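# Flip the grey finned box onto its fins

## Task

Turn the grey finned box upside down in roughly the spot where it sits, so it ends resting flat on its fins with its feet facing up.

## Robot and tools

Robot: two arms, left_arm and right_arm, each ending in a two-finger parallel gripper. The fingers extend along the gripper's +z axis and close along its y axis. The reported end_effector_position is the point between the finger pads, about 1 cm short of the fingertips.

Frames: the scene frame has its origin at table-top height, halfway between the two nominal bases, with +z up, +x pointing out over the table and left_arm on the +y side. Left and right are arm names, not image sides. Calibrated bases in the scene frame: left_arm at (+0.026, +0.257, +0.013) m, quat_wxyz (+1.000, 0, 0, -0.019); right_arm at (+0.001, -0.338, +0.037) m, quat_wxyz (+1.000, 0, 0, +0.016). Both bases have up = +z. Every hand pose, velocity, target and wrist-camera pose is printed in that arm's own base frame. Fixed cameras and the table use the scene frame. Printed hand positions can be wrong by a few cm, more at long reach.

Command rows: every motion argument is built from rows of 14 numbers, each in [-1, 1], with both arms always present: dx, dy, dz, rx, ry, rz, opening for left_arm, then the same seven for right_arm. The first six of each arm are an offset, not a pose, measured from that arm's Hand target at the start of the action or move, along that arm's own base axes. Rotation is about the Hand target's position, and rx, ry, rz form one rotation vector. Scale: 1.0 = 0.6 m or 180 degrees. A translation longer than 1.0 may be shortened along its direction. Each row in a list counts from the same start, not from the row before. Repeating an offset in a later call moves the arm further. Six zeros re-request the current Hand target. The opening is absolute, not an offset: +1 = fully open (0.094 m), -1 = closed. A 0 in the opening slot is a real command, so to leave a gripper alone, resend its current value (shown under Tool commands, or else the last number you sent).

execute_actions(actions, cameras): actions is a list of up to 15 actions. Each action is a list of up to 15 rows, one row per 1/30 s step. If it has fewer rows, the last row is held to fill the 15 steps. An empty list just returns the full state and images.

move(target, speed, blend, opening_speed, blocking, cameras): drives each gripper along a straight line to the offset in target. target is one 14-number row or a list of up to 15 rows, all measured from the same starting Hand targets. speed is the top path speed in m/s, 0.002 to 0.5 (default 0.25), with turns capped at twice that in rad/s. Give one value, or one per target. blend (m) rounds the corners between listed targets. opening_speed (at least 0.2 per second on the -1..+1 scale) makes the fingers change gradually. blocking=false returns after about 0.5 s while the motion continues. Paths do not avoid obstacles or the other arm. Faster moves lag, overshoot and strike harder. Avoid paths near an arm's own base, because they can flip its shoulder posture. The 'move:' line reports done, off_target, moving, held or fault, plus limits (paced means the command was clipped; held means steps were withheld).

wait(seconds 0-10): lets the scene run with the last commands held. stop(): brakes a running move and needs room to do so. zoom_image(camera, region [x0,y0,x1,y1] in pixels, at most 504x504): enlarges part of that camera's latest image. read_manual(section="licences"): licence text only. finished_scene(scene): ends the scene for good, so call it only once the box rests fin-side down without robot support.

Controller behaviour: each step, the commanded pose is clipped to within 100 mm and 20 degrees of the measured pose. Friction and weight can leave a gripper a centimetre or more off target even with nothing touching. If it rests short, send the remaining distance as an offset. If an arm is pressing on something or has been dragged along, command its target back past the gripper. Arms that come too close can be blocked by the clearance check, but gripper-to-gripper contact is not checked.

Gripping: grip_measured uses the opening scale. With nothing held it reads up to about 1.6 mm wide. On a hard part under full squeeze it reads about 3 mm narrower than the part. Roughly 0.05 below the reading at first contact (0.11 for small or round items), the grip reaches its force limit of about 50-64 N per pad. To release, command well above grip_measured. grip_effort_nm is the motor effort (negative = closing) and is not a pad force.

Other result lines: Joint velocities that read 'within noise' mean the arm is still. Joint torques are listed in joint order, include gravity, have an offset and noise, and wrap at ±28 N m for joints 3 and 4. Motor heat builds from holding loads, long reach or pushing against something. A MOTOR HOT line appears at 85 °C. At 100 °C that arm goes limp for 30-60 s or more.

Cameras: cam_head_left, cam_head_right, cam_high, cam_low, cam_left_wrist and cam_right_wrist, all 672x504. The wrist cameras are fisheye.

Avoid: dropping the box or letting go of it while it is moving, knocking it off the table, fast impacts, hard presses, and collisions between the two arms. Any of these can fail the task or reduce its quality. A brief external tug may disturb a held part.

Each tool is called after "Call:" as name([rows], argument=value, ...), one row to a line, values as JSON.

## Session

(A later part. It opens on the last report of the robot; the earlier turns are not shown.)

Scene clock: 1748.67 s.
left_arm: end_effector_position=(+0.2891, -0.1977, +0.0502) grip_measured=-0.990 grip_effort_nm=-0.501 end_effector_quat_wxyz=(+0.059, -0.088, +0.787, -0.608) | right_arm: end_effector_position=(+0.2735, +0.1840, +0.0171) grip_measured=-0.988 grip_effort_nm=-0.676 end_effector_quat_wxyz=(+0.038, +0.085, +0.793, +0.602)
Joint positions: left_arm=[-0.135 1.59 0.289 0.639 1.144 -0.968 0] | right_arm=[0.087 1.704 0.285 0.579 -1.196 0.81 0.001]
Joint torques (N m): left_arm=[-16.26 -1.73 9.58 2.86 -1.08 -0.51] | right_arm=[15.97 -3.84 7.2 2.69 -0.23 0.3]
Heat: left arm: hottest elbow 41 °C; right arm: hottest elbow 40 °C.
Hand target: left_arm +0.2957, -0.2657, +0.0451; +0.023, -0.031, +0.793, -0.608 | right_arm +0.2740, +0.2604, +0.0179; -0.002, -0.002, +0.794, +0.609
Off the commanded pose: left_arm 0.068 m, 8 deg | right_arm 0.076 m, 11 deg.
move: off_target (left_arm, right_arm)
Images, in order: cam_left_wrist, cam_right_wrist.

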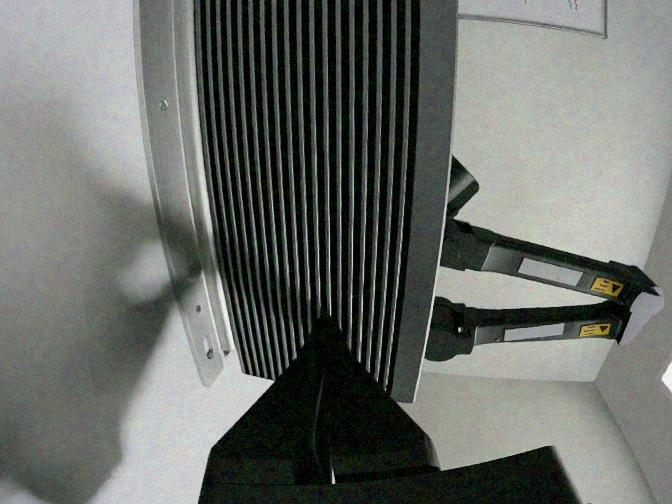

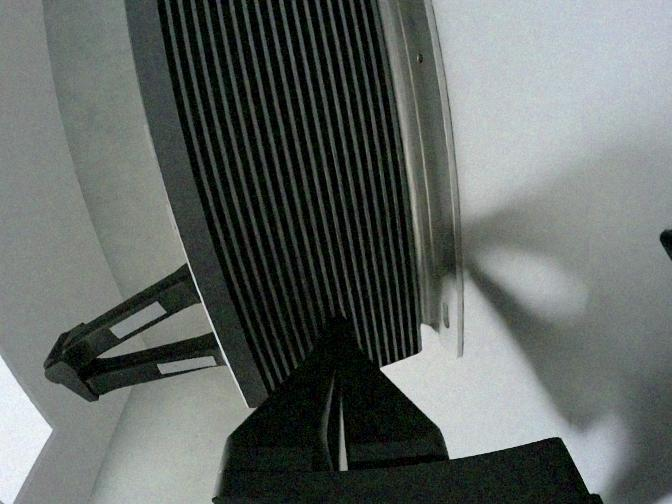

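Call:
move([
  [0,0,0.083,0,0,0,-1, 0,0,0.083,0,0,0,-1],
  [0.0366,0.0028,0.177,0,0,0,-1, 0.0367,0.0003,0.177,0,0,0,-1],
  [0.0964,0.0074,0.25,0,0,0,-1, 0.0967,0.0007,0.25,0,0,0,-1],
  [0.1753,0.0135,0.303,0,0,0,-1, 0.1758,0.0012,0.303,0,0,0,-1],
], speed=0.07, blend=[0.02,0.02,0.02,0], cameras=["cam_low","cam_left_wrist","cam_right_wrist"])

Scene clock: 1758.07 s.
left_arm: end_effector_position=(+0.4178, -0.1836, +0.1779) grip_measured=-0.991 grip_effort_nm=-0.486 end_effector_quat_wxyz=(+0.056, -0.141, +0.808, -0.570) | right_arm: end_effector_position=(+0.3449, +0.2010, +0.1420) grip_measured=-0.988 grip_effort_nm=-0.672 end_effector_quat_wxyz=(-0.035, +0.110, +0.803, +0.585)
Joint positions: left_arm=[-0.074 1.378 0.753 -0.203 1.085 -0.879 0] | right_arm=[0.116 1.371 0.64 -0.314 -1.2 0.752 0.001]
Joint torques (N m): left_arm=[-12.63 -10.11 12.82 1.46 4.57 0.01] | right_arm=[9.29 -7.71 16.51 2.81 -2.08 -0.28]
Hand target: left_arm +0.4009, -0.2576, +0.2269; +0.023, -0.031, +0.793, -0.608 | right_arm +0.3795, +0.2611, +0.1996; -0.002, -0.002, +0.794, +0.609
Off the commanded pose: left_arm 0.090 m, 14 deg | right_arm 0.090 m, 14 deg.
move: off_target (left_arm, right_arm); limits=paced
Images, in order: cam_low, cam_left_wrist, cam_right_wrist.

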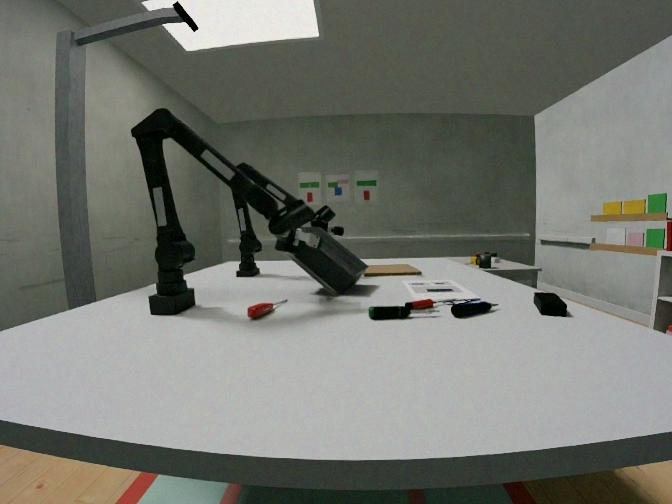

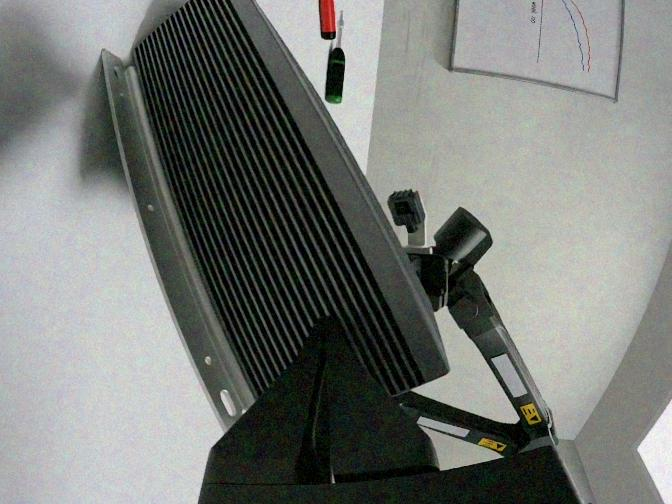

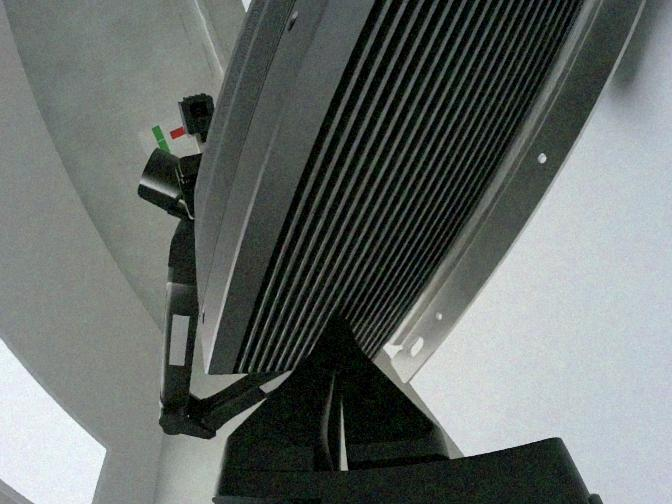

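Call:
move([
  [0.07,0.006,0.03,0,0,0,-1, 0.142,0.001,0.03,0,0,0,-1],
  [0.135,0.011,0.03,0,0,0,-1, 0.212,0.0015,0.03,0,0,0,-1],
], speed=0.06, blend=[0.02,0], cameras=["cam_low","cam_left_wrist","cam_head_left"])

Scene clock: 1775.80 s.
left_arm: end_effector_position=(+0.4866, -0.1740, +0.2214) grip_measured=-0.991 grip_effort_nm=-0.486 end_effector_quat_wxyz=(+0.053, -0.113, +0.796, -0.593) | right_arm: end_effector_position=(+0.5066, +0.1941, +0.1859) grip_measured=-0.988 grip_effort_nm=-0.667 end_effector_quat_wxyz=(+0.010, +0.075, +0.801, +0.593)
Joint positions: left_arm=[-0.03 1.511 1.007 -0.366 1.179 -0.792 0] | right_arm=[0.064 1.671 1.123 -0.513 -1.225 0.612 0.001]
Joint torques (N m): left_arm=[-12.63 -9.76 13.31 1.66 2.06 -0.01] | right_arm=[9.05 -13.57 12.55 1.37 -2.12 -0.14]
Heat: left arm: hottest wrist yaw 61 °C; right arm: hottest elbow 53 °C.
Hand target: left_arm +0.4818, -0.2510, +0.2450; +0.023, -0.031, +0.793, -0.609 | right_arm +0.5067, +0.2621, +0.2175; -0.002, -0.002, +0.794, +0.609
Off the commanded pose: left_arm 0.081 m, 10 deg | right_arm 0.075 m, 9 deg.
move: off_target (left_arm, right_arm)
Images, in order: cam_head_left, cam_low, cam_left_wrist.

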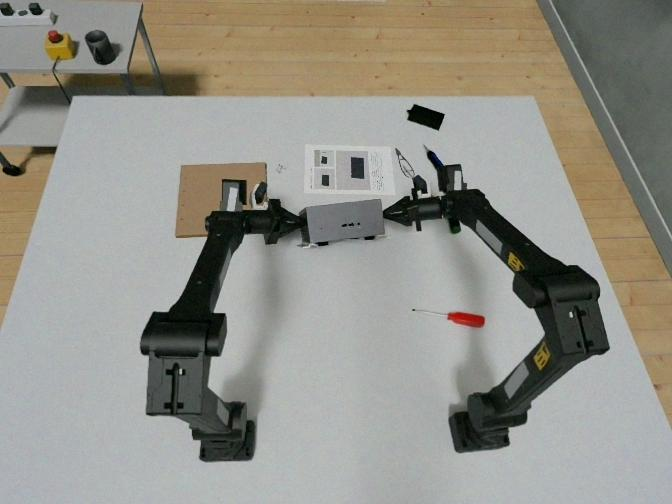

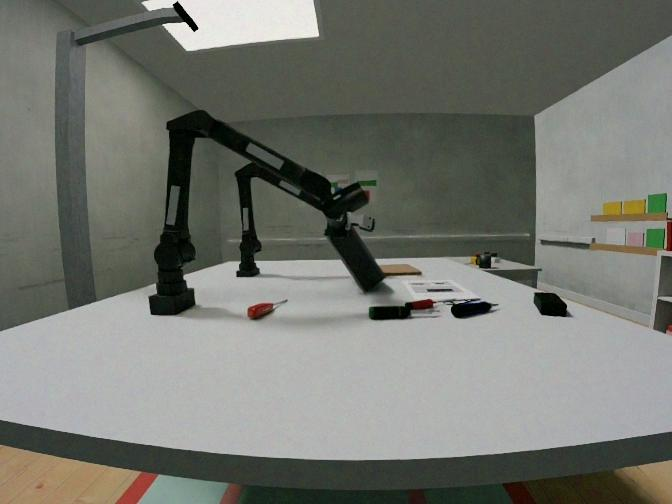

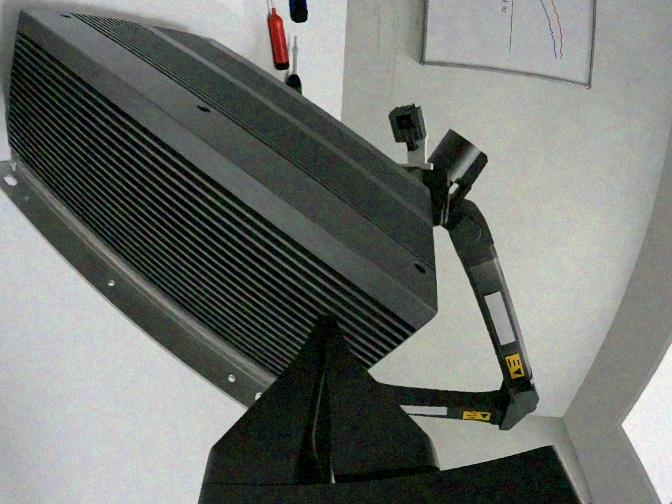

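Call:
move([
  [0.075,0.006,0.005,0,0,0,-1, 0.075,0.001,0.005,0,0,0,-1],
  [0.141,0.011,-0.025,0,0,0,-1, 0.142,0.001,-0.02,0,0,0,-1],
], speed=0.05, blend=[0.02,0], cameras=["cam_low","cam_left_wrist","cam_head_left"])

Scene clock: 1787.33 s.
left_arm: end_effector_position=(+0.5675, -0.1684, +0.2330) grip_measured=-0.991 grip_effort_nm=-0.486 end_effector_quat_wxyz=(+0.061, -0.090, +0.792, -0.601) | right_arm: end_effector_position=(+0.6053, +0.1970, +0.2013) grip_measured=-0.988 grip_effort_nm=-0.672 end_effector_quat_wxyz=(+0.033, +0.045, +0.798, +0.600)
Joint positions: left_arm=[-0.012 1.703 1.272 -0.466 1.218 -0.717 0] | right_arm=[0.057 1.883 1.46 -0.625 -1.244 0.549 0.001]
Joint torques (N m): left_arm=[-11.46 -10.93 12.3 1.44 1.31 0.01] | right_arm=[7.53 -15.33 9.91 0.59 -1.7 -0.2]
Heat: left arm: hottest wrist yaw 53 °C; right arm: hottest elbow 54 °C.
Hand target: left_arm +0.5665, -0.2444, +0.2298; +0.023, -0.031, +0.793, -0.608 | right_arm +0.5920, +0.2626, +0.2055; -0.002, -0.002, +0.794, +0.608
Off the commanded pose: left_arm 0.076 m, 8 deg | right_arm 0.067 m, 7 deg.
move: off_target (left_arm, right_arm)
Images, in order: cam_head_left, cam_low, cam_left_wrist.

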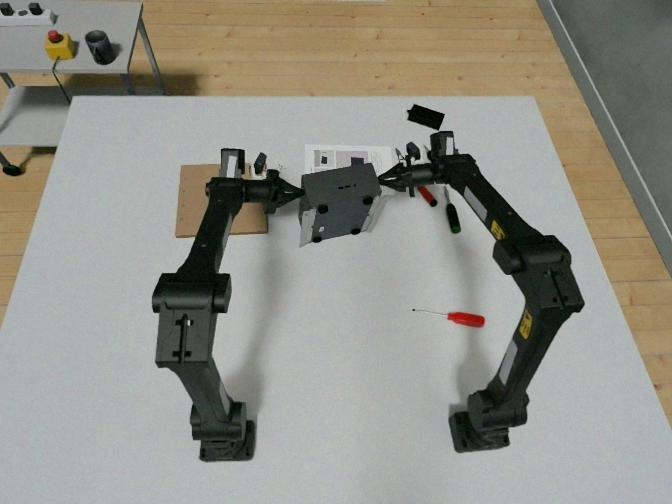

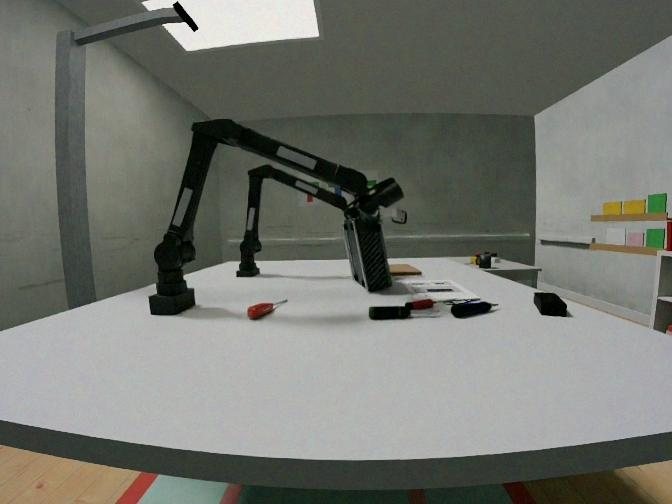

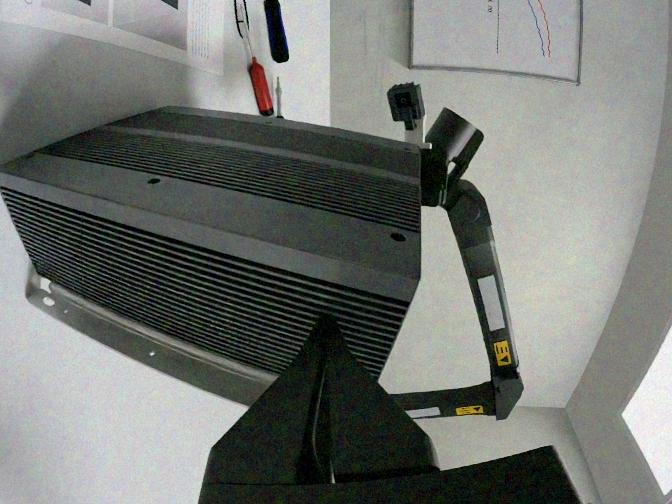

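Call:
move(target=[0.05,0.004,-0.02,0,0,0,-1, 0.05,0.0005,-0.015,0,0,0,-1], speed=0.05, cameras=["cam_low","cam_left_wrist","cam_head_left"])

Call:
zoom_image(camera="cam_low", region=[310, 170, 450, 320])

Scene clock: 1795.33 s.
left_arm: end_effector_position=(+0.5968, -0.1635, +0.2316) grip_measured=-0.991 grip_effort_nm=-0.486 end_effector_quat_wxyz=(+0.065, -0.082, +0.790, -0.604) | right_arm: end_effector_position=(+0.6303, +0.1993, +0.1976) grip_measured=-0.988 grip_effort_nm=-0.667 end_effector_quat_wxyz=(+0.028, +0.041, +0.795, +0.604)
Joint positions: left_arm=[-0.001 1.778 1.368 -0.497 1.233 -0.688 0] | right_arm=[0.057 1.956 1.561 -0.673 -1.26 0.529 0.001]
Joint torques (N m): left_arm=[-11.28 -11.46 11.97 1.31 0.96 0.05] | right_arm=[6.59 -15.97 10.39 0.8 -1.16 -0.21]
Heat: left arm: hottest elbow 48 °C; right arm: hottest elbow 53 °C.
Hand target: left_arm +0.5964, -0.2421, +0.2179; +0.023, -0.031, +0.793, -0.609 | right_arm +0.6220, +0.2629, +0.1968; -0.002, -0.002, +0.793, +0.609
Off the commanded pose: left_arm 0.080 m, 8 deg | right_arm 0.064 m, 6 deg.
move: off_target (left_arm, right_arm)
Images, in order: cam_head_left, cam_low, cam_left_wrist.

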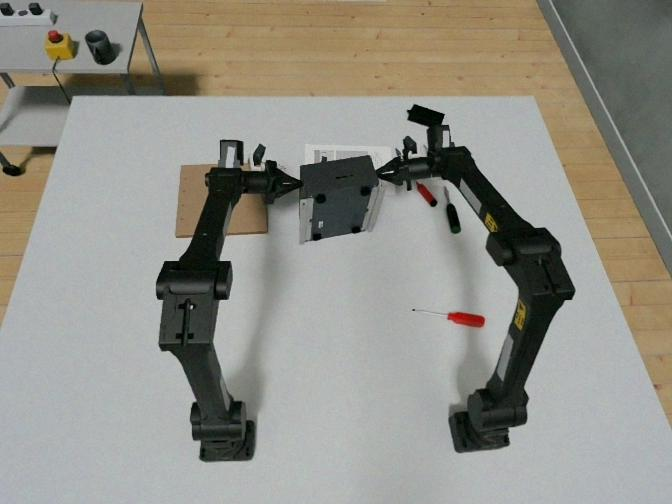

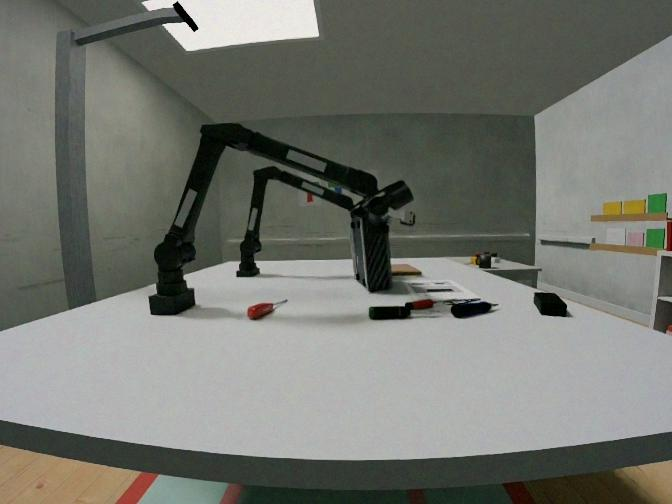

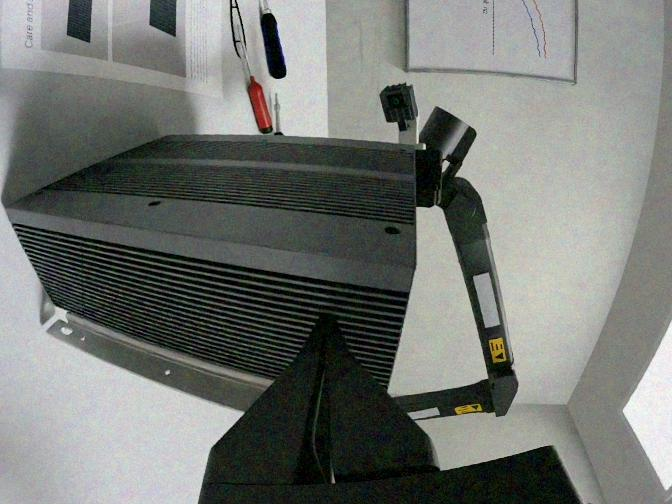

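Scaled by 3.360.

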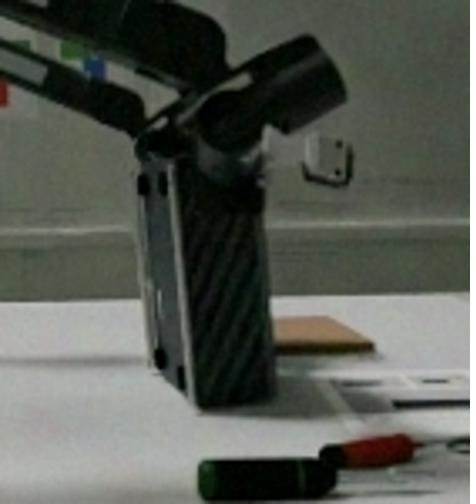

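Call:
move([
  [-0.019,0.228,0.023,0,0,0,-1, 0.026,-0.205,0.002,0,0,0,-1],
  [0.109,0.2715,-0.27,0.109,0.0217,0,-1, 0.161,-0.205,-0.265,-0.11,-0.0139,0,-1],
], speed=[0.08,0.15], cameras=["cam_low","cam_left_wrist","cam_right_wrist","cam_head_left"])

Scene clock: 1857.30 s.
left_arm: end_effector_position=(+0.6502, -0.0770, +0.0636) grip_measured=-0.991 grip_effort_nm=-0.486 end_effector_quat_wxyz=(+0.001, -0.047, +0.884, -0.465) | right_arm: end_effector_position=(+0.7067, +0.1318, +0.0302) grip_measured=-0.988 grip_effort_nm=-0.672 end_effector_quat_wxyz=(+0.004, -0.005, +0.885, +0.465)
Joint positions: left_arm=[0.1 2.212 1.785 -1.209 0.966 0.029 0] | right_arm=[-0.013 2.408 2.057 -1.233 -0.966 -0.032 0.001]
Joint torques (N m): left_arm=[-1.2 -18.14 10.86 0.73 0.52 -0.26] | right_arm=[0.5 -22.24 10.74 0.59 -0.43 0]
Hand target: left_arm +0.6619, -0.0791, +0.0560; +0.001, -0.047, +0.885, -0.463 | right_arm +0.7184, +0.1399, +0.0376; +0.014, -0.015, +0.886, +0.463
Off the commanded pose: left_arm 0.014 m, 0 deg | right_arm 0.016 m, 2 deg.
move: off_target (left_arm, right_arm)
Images, in order: cam_head_left, cam_low, cam_left_wrist, cam_right_wrist.

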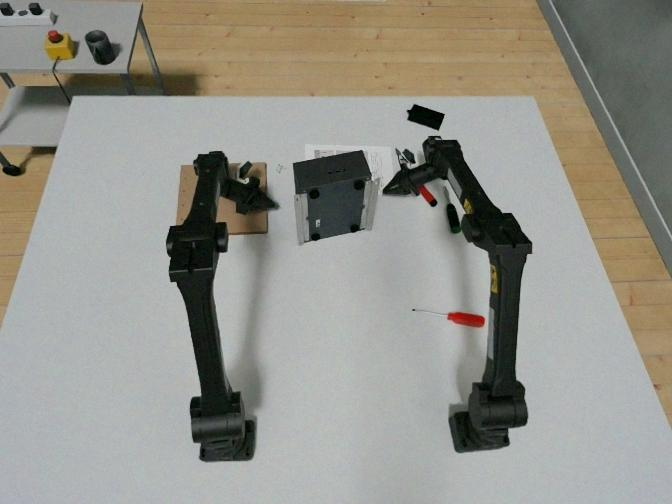

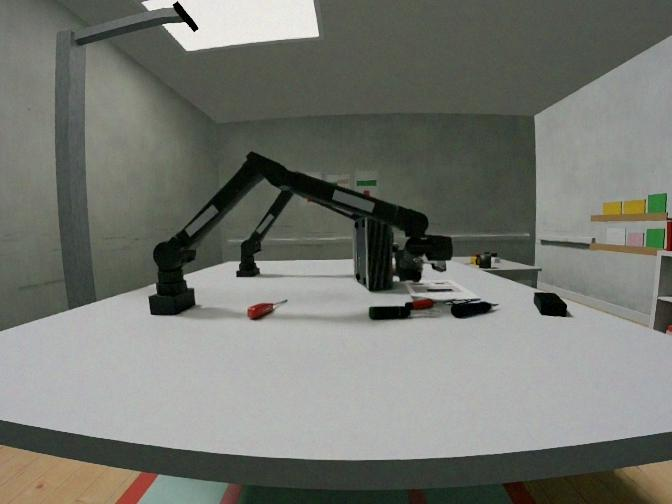

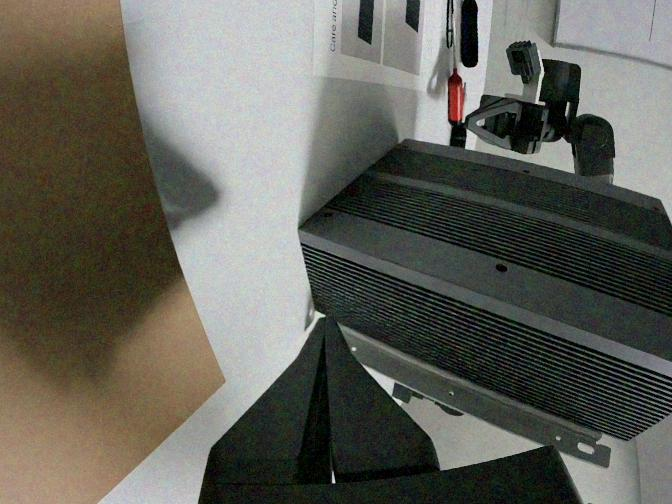

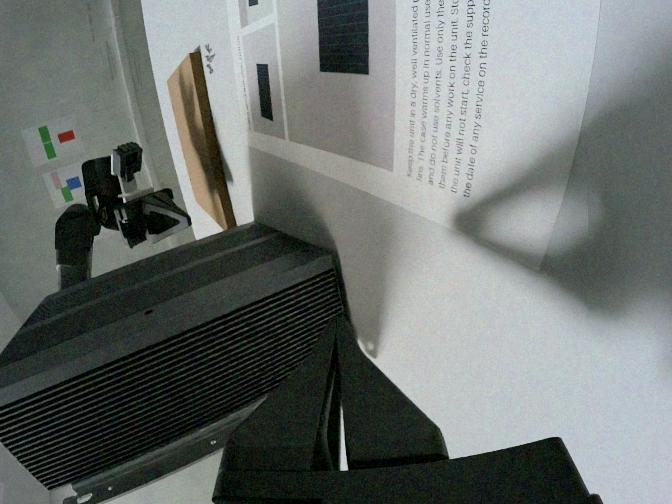

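Call:
move([
  [0.033,0.008,-0.0167,0,0,0,-1, 0.0198,0.003,0,0,0,0,-1],
  [0.0748,-0.1635,-0.0167,0,0,0,-1, -0.0142,0.2288,0,0,0,0,-1],
  [-0.092,-0.184,-0.0167,0,0,0,-1, -0.181,0.219,0,0,0,0,-1],
], speed=[0.1,0.12,0.06], cameras=["cam_low","cam_left_wrist","cam_right_wrist","cam_head_left"])

Scene clock: 1915.50 s.
left_arm: end_effector_position=(+0.6071, -0.1875, +0.0504) grip_measured=-0.991 grip_effort_nm=-0.481 end_effector_quat_wxyz=(+0.006, -0.042, +0.885, -0.464) | right_arm: end_effector_position=(+0.6085, +0.2654, +0.0349) grip_measured=-0.988 grip_effort_nm=-0.667 end_effector_quat_wxyz=(+0.012, -0.012, +0.886, +0.462)
Joint positions: left_arm=[-0.077 2.079 1.504 -0.801 0.953 -0.273 0] | right_arm=[0.203 2.129 1.541 -0.687 -0.93 0.326 0.001]
Joint torques (N m): left_arm=[-1.03 -18.26 7.51 1.24 0.52 -0.26] | right_arm=[0.15 -19.08 7.24 1.26 -0.45 -0.05]
Hand target: left_arm +0.6067, -0.1896, +0.0460; +0.001, -0.047, +0.885, -0.463 | right_arm +0.6099, +0.2712, +0.0376; +0.015, -0.015, +0.886, +0.463
Off the commanded pose: left_arm 0.005 m, 1 deg | right_arm 0.007 m, 0 deg.
move: done
Images, in order: cam_head_left, cam_low, cam_left_wrist, cam_right_wrist.

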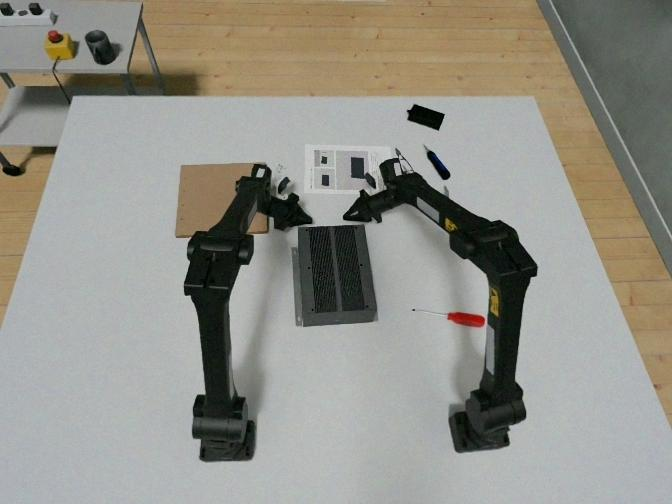

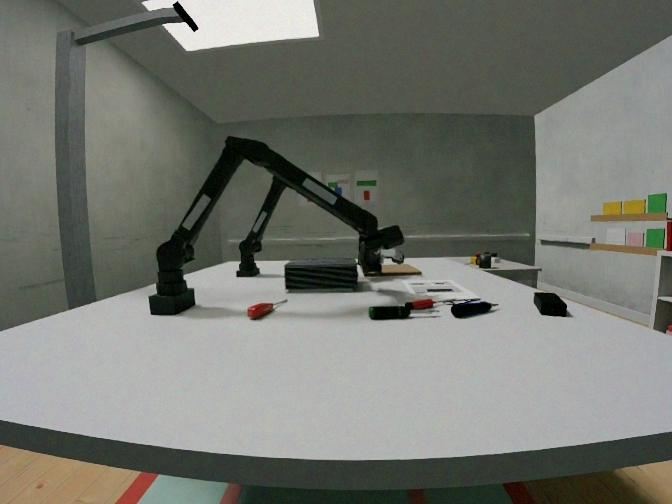

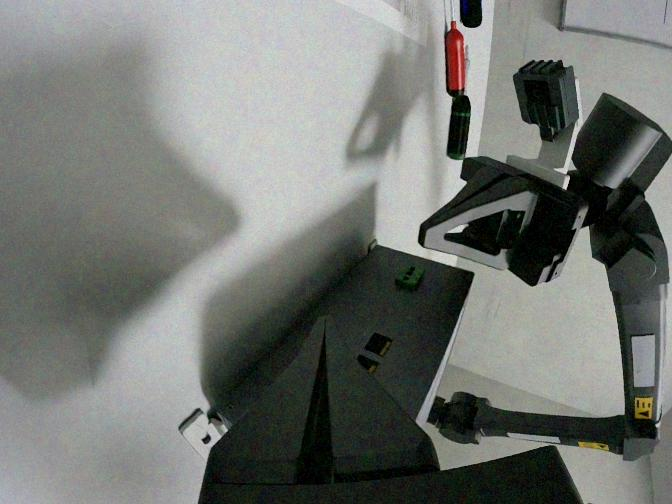

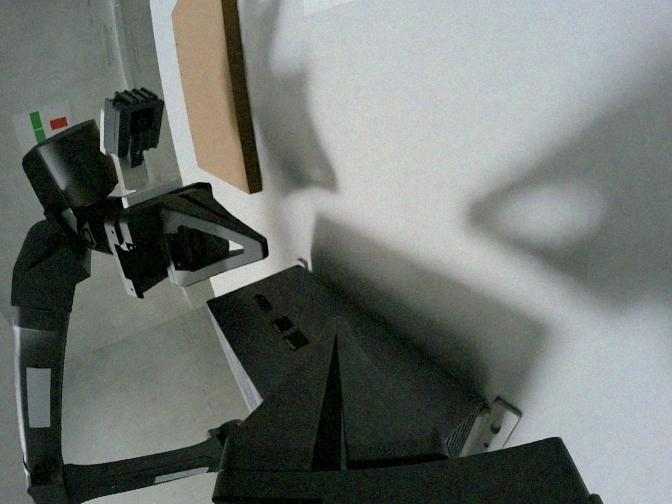

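Call:
move([
  [-0.075,-0.008,0,0,0,0,-1, -0.085,-0.004,0,0,0,0,-1],
  [-0.325,-0.034,0,0,0,0,-1, -0.345,-0.018,0,0,0,0,-1],
], speed=[0.1,0.07], blend=[0.01,0], cameras=["cam_left_wrist","cam_right_wrist","cam_head_left"])

Scene clock: 2022.17 s.
left_arm: end_effector_position=(+0.4513, -0.1804, +0.0575) grip_measured=-0.991 grip_effort_nm=-0.481 end_effector_quat_wxyz=(+0.052, -0.057, +0.886, -0.458) | right_arm: end_effector_position=(+0.4415, +0.2305, +0.0466) grip_measured=-0.988 grip_effort_nm=-0.667 end_effector_quat_wxyz=(+0.061, -0.001, +0.887, +0.458)
Joint positions: left_arm=[-0.097 1.691 0.895 -0.406 0.907 -0.406 0] | right_arm=[0.213 1.717 0.881 -0.285 -0.88 0.425 0.001]
Joint torques (N m): left_arm=[-6.18 -12.4 2.92 0.06 1.41 -0.23] | right_arm=[4.89 -12.69 3.14 0.58 -1.35 0.1]
Heat: left arm: hottest elbow 44 °C; right arm: hottest elbow 44 °C.
Hand target: left_arm +0.4118, -0.2099, +0.0460; +0.001, -0.047, +0.885, -0.463 | right_arm +0.4028, +0.2604, +0.0375; +0.014, -0.015, +0.886, +0.463
Off the commanded pose: left_arm 0.051 m, 6 deg | right_arm 0.050 m, 6 deg.
move: off_target (left_arm, right_arm)
Images, in order: cam_head_left, cam_left_wrist, cam_right_wrist.

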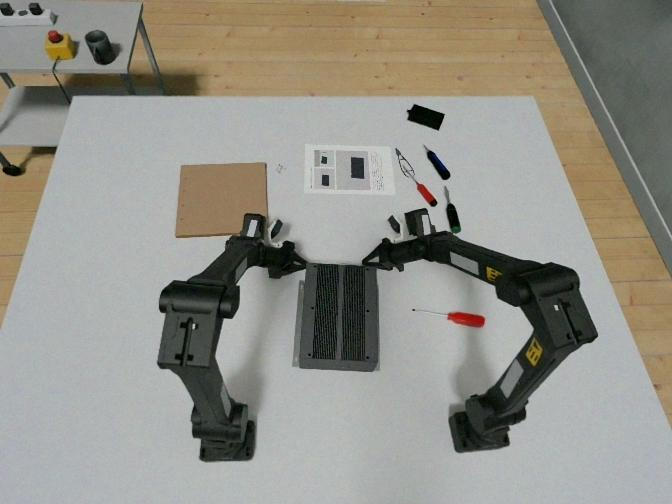

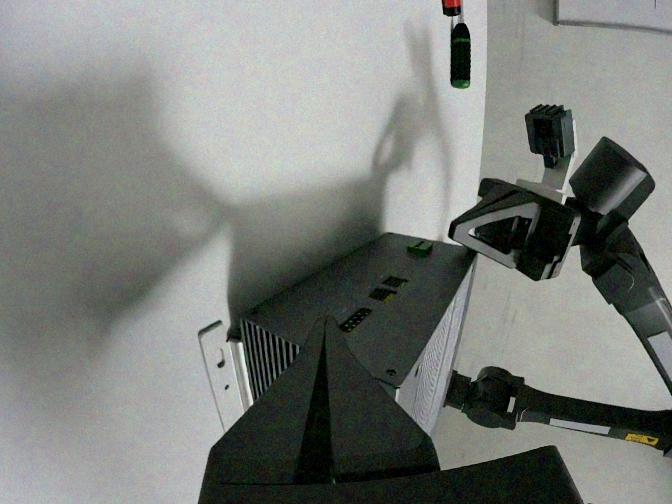

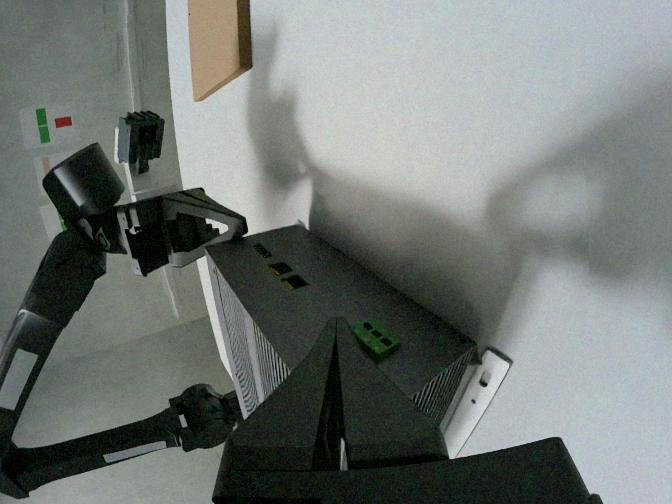

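Call:
move([
  [-0.045,-0.004,0,0,0,0,-1, -0.045,-0.002,0,0,0,0,-1],
  [0.06,0.05,0.06,0,0,0,-1, 0.06,-0.05,0.06,0,0,0,-1],
], speed=[0.06,0.1], cameras=["cam_left_wrist","cam_right_wrist","cam_head_left"])

Scene clock: 2033.03 s.
left_arm: end_effector_position=(+0.4333, -0.1828, +0.0820) grip_measured=-0.991 grip_effort_nm=-0.481 end_effector_quat_wxyz=(-0.003, -0.049, +0.885, -0.462) | right_arm: end_effector_position=(+0.4210, +0.2329, +0.0661) grip_measured=-0.988 grip_effort_nm=-0.672 end_effector_quat_wxyz=(+0.002, -0.013, +0.888, +0.460)
Joint positions: left_arm=[-0.097 1.661 0.952 -0.657 0.946 -0.313 0] | right_arm=[0.217 1.689 0.933 -0.533 -0.926 0.33 0.001]
Joint torques (N m): left_arm=[0.09 -9.41 9.74 0.62 0.73 0.02] | right_arm=[-1.61 -11.05 8.94 0.62 -0.73 -0.25]
Hand target: left_arm +0.4477, -0.1799, +0.0820; +0.001, -0.047, +0.885, -0.463 | right_arm +0.4388, +0.2304, +0.0736; +0.015, -0.015, +0.886, +0.463
Off the commanded pose: left_arm 0.015 m, 1 deg | right_arm 0.019 m, 2 deg.
move: off_target (left_arm, right_arm)
Images, in order: cam_head_left, cam_left_wrist, cam_right_wrist.

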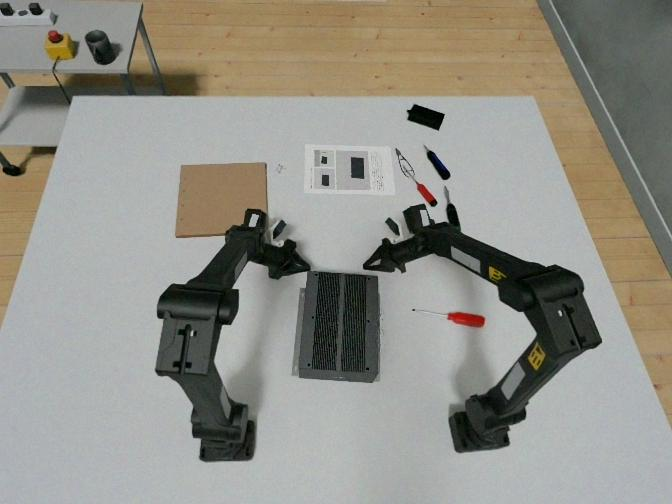

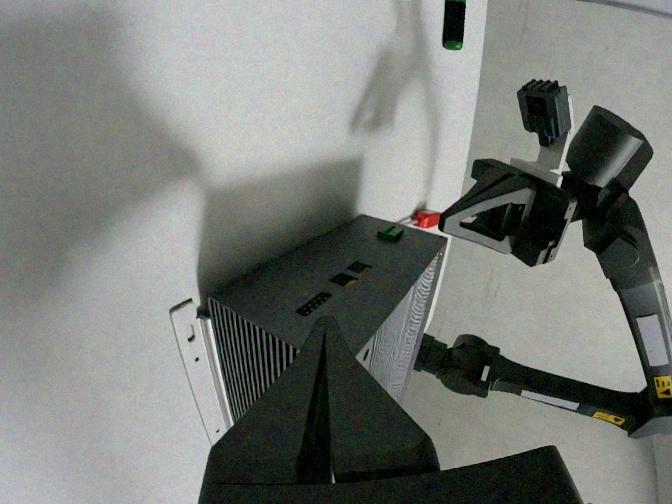

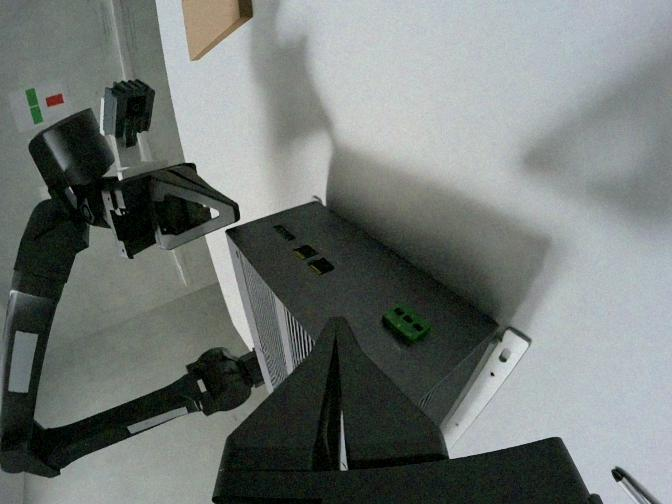

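Call:
move([
  [-0.013,0.15,0.063,-0.03,-0.004,-0.008,-1, 0.002,-0.151,0.06,0.03,0.002,-0.008,-1],
  [-0.313,0.158,0.063,-0.08,-0.012,-0.02,-1, -0.331,-0.184,0.06,0.08,0.005,-0.02,-1],
  [-0.4295,0.0948,-0.07,-0.11,-0.0165,-0.0321,-1, -0.473,-0.109,-0.096,0.1105,0.0081,-0.0321,-1],
], speed=[0.15,0.2,0.15], blend=[0.02,0.02,0], cameras=["cam_left_wrist","cam_right_wrist","cam_head_left"])

Scene clock: 2108.90 s.
left_arm: end_effector_position=(+0.1934, -0.1203, +0.0435) grip_measured=-0.991 grip_effort_nm=-0.486 end_effector_quat_wxyz=(-0.002, +0.007, +0.795, -0.607) | right_arm: end_effector_position=(+0.1584, +0.1625, +0.0176) grip_measured=-0.988 grip_effort_nm=-0.667 end_effector_quat_wxyz=(+0.034, +0.039, +0.792, +0.608)
Joint positions: left_arm=[0.231 1.646 0.426 -1.071 1.212 0.76 0] | right_arm=[-0.016 1.531 0.073 0.21 -1.296 0.327 0.001]
Joint torques (N m): left_arm=[-1.49 -3.96 2.07 -0.06 0.66 -0.02] | right_arm=[0.38 -1.85 0.98 1.47 -0.58 -0.05]
Hand target: left_arm +0.1900, -0.1231, +0.0400; -0.007, +0.010, +0.793, -0.609 | right_arm +0.1550, +0.1651, +0.0160; +0.029, +0.038, +0.793, +0.608
Off the commanded pose: left_arm 0.006 m, 1 deg | right_arm 0.005 m, 1 deg.
move: done
Images, in order: cam_head_left, cam_left_wrist, cam_right_wrist.

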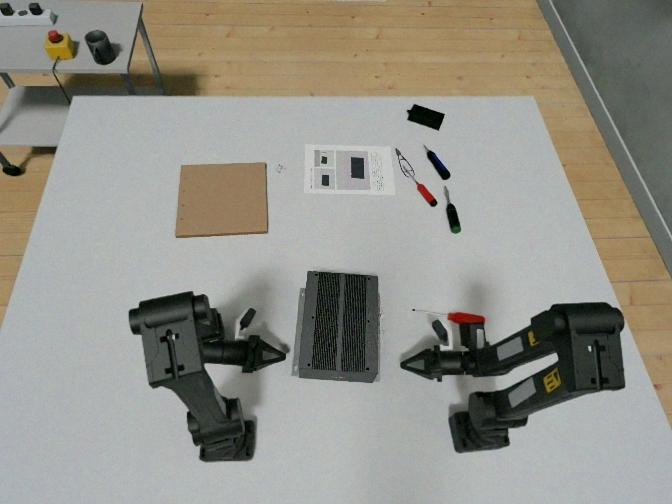

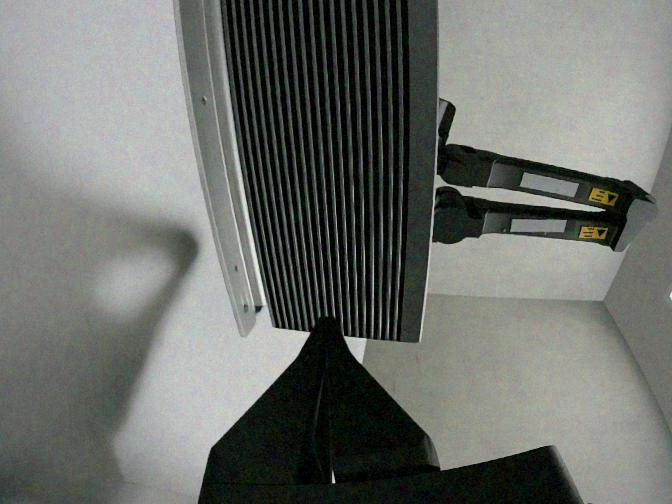

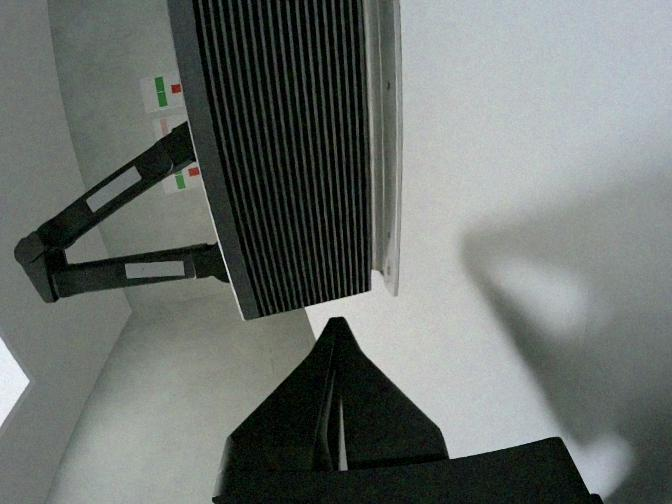

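Call:
move([
  [0,-0.02,0,0,0,0,-1, -0.002,0.08,0,0,0,0,-1],
  [-0.0022,-0.0875,0,0,0,0,-1, 0.002,0.1421,0,0,0,0,-1],
], speed=[0.1,0.03], cameras=["cam_left_wrist","cam_right_wrist"])

Scene clock: 2147.30 s.
left_arm: end_effector_position=(+0.1952, -0.1560, +0.0380) grip_measured=-0.991 grip_effort_nm=-0.481 end_effector_quat_wxyz=(+0.015, -0.017, +0.797, -0.604) | right_arm: end_effector_position=(+0.1574, +0.2286, +0.0139) grip_measured=-0.988 grip_effort_nm=-0.672 end_effector_quat_wxyz=(+0.023, +0.058, +0.798, +0.600)
Joint positions: left_arm=[0.052 1.47 0.27 -0.396 1.298 0.029 0] | right_arm=[0.438 1.981 0.016 1.457 -0.96 1.178 0.001]
Joint torques (N m): left_arm=[-8.12 -3.66 3.89 1.69 1.26 -0.48] | right_arm=[7.71 -4.84 -0.17 3.79 2.15 0.42]
Hand target: left_arm +0.1887, -0.1756, +0.0400; -0.007, +0.009, +0.793, -0.609 | right_arm +0.1563, +0.2503, +0.0160; +0.029, +0.038, +0.793, +0.608
Off the commanded pose: left_arm 0.021 m, 4 deg | right_arm 0.022 m, 3 deg.
ARM HIT: the right arm struck itself hard. It can cost score.
move: off_target (left_arm, right_arm)
Images, in order: cam_left_wrist, cam_right_wrist.

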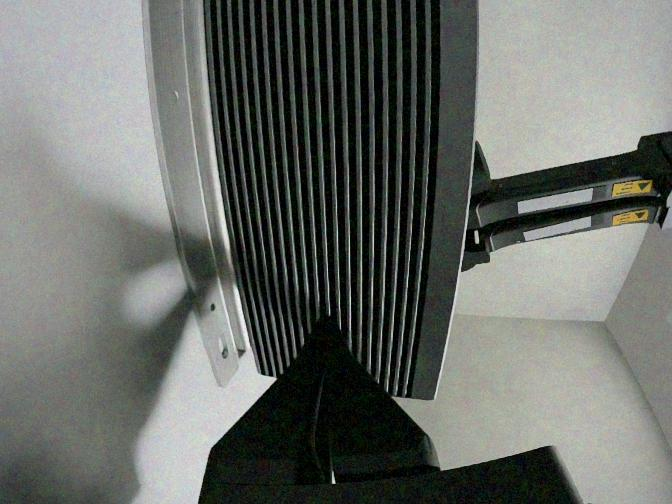

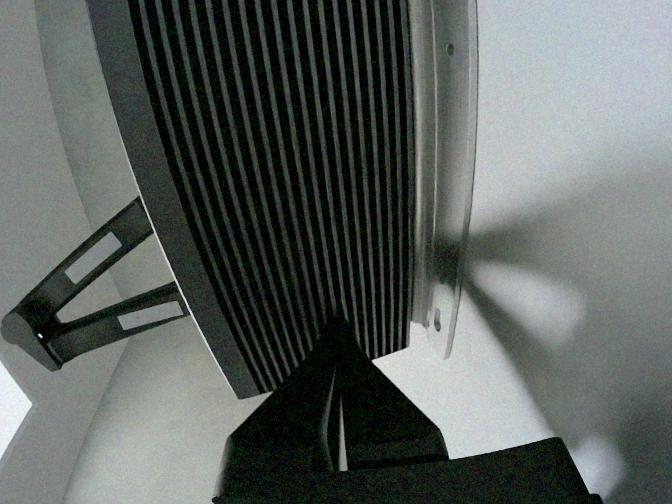

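Call:
move([
  [0,0,0.058,0,0,0,-1, 0,0,0.058,0,0,0,-1],
  [0.0362,-0.0177,0.1467,0,0,0,-1, 0.0385,0.0163,0.1467,0,0,0,-1],
  [0.0957,-0.0442,0.23,0,0,0,-1, 0.105,0.0405,0.23,0,0,0,-1],
  [0.1742,-0.071,0.295,0,0,0,-1, 0.19,0.0628,0.295,0,0,0,-1],
], speed=0.06, blend=[0.02,0.02,0.02,0], cameras=["cam_low","cam_left_wrist","cam_head_left"])

Scene clock: 2166.90 s.
left_arm: end_effector_position=(+0.2984, -0.1851, +0.1866) grip_measured=-0.991 grip_effort_nm=-0.476 end_effector_quat_wxyz=(+0.011, -0.040, +0.811, -0.584) | right_arm: end_effector_position=(+0.1782, +0.2406, +0.0961) grip_measured=-0.988 grip_effort_nm=-0.667 end_effector_quat_wxyz=(-0.050, +0.097, +0.818, +0.565)
Joint positions: left_arm=[-0.077 1.154 0.618 -0.629 1.218 -0.46 0] | right_arm=[0.436 1.004 0.177 0.124 -0.987 1.161 0.001]
Joint torques (N m): left_arm=[-8.06 -5.54 11.64 1.22 3.07 -0.29] | right_arm=[-1.03 -2.61 17.43 3.49 -0.47 -0.2]
Hand target: left_arm +0.2932, -0.2181, +0.2171; -0.007, +0.010, +0.793, -0.609 | right_arm +0.2430, +0.2739, +0.1641; +0.029, +0.038, +0.793, +0.608
Off the commanded pose: left_arm 0.045 m, 7 deg | right_arm 0.142 m, 13 deg; position clipped.
move: off_target (left_arm, right_arm); blend cut to 0.0172 m at target 1; limits=paced
Images, in order: cam_head_left, cam_low, cam_left_wrist.

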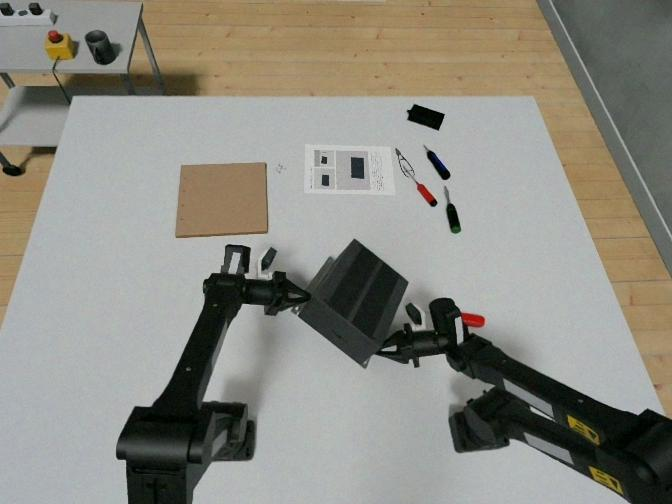

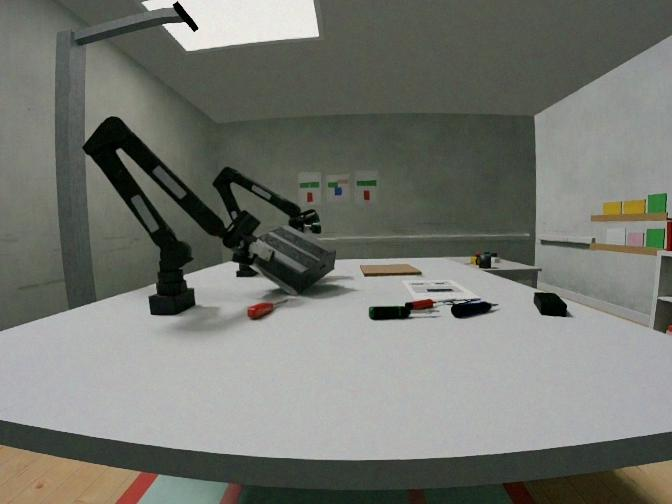

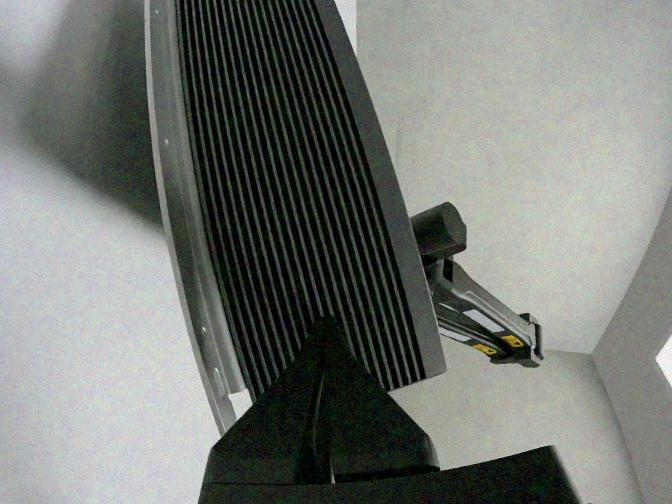

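Call:
move(target=[-0.06,0.03,-0.24,0,0,0,-1, -0.105,0.035,-0.22,0,0,0,-1], speed=0.07, cameras=["cam_low","cam_left_wrist","cam_head_left"])

Scene clock: 2182.00 s.
left_arm: end_effector_position=(+0.2895, -0.1710, +0.0618) grip_measured=-0.991 grip_effort_nm=-0.476 end_effector_quat_wxyz=(+0.038, -0.025, +0.818, -0.574) | right_arm: end_effector_position=(+0.1426, +0.2643, +0.0146) grip_measured=-0.988 grip_effort_nm=-0.662 end_effector_quat_wxyz=(-0.021, +0.065, +0.816, +0.574)
Joint positions: left_arm=[-0.035 1.461 0.444 -0.205 1.202 -0.337 0] | right_arm=[0.651 1.781 0.048 1.218 -0.808 1.299 0.001]
Joint torques (N m): left_arm=[-7.12 -6.65 3.28 0.59 4.35 -0.06] | right_arm=[0.15 -5.19 5.76 4.01 1.03 -0.02]
Hand target: left_arm +0.2572, -0.2002, +0.0731; -0.007, +0.010, +0.793, -0.609 | right_arm +0.1800, +0.2948, +0.0321; +0.029, +0.038, +0.793, +0.608
Off the commanded pose: left_arm 0.045 m, 8 deg | right_arm 0.051 m, 8 deg.
move: off_target (left_arm, right_arm)
Images, in order: cam_head_left, cam_low, cam_left_wrist.

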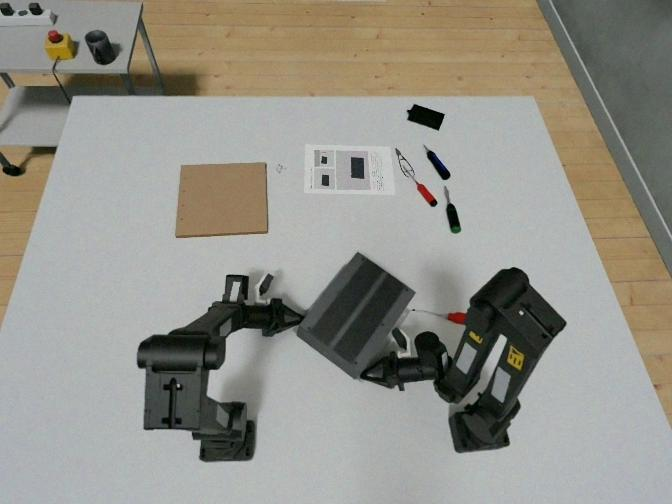

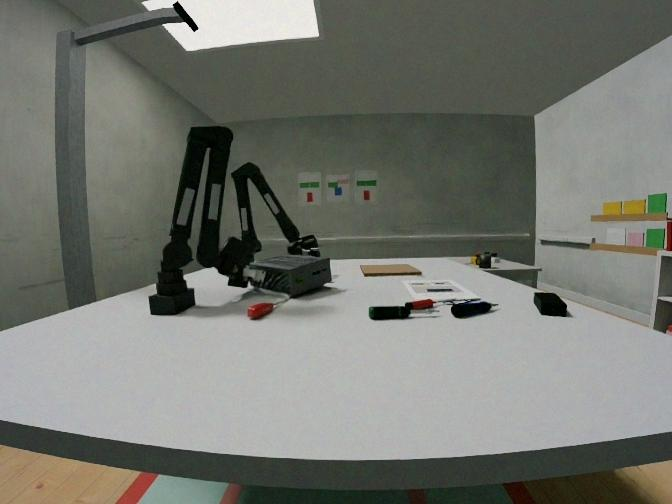

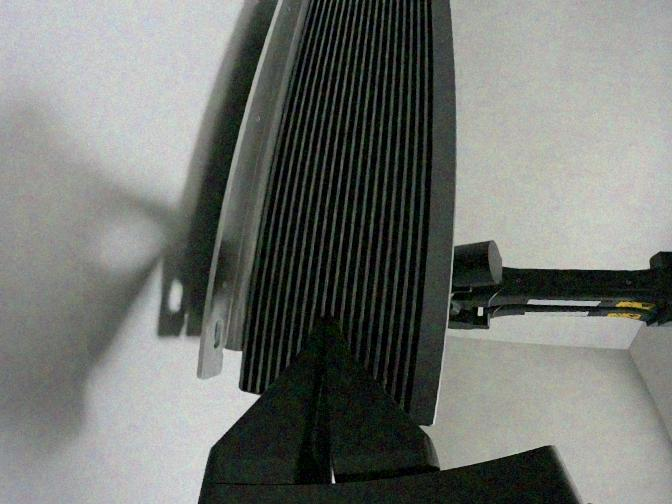

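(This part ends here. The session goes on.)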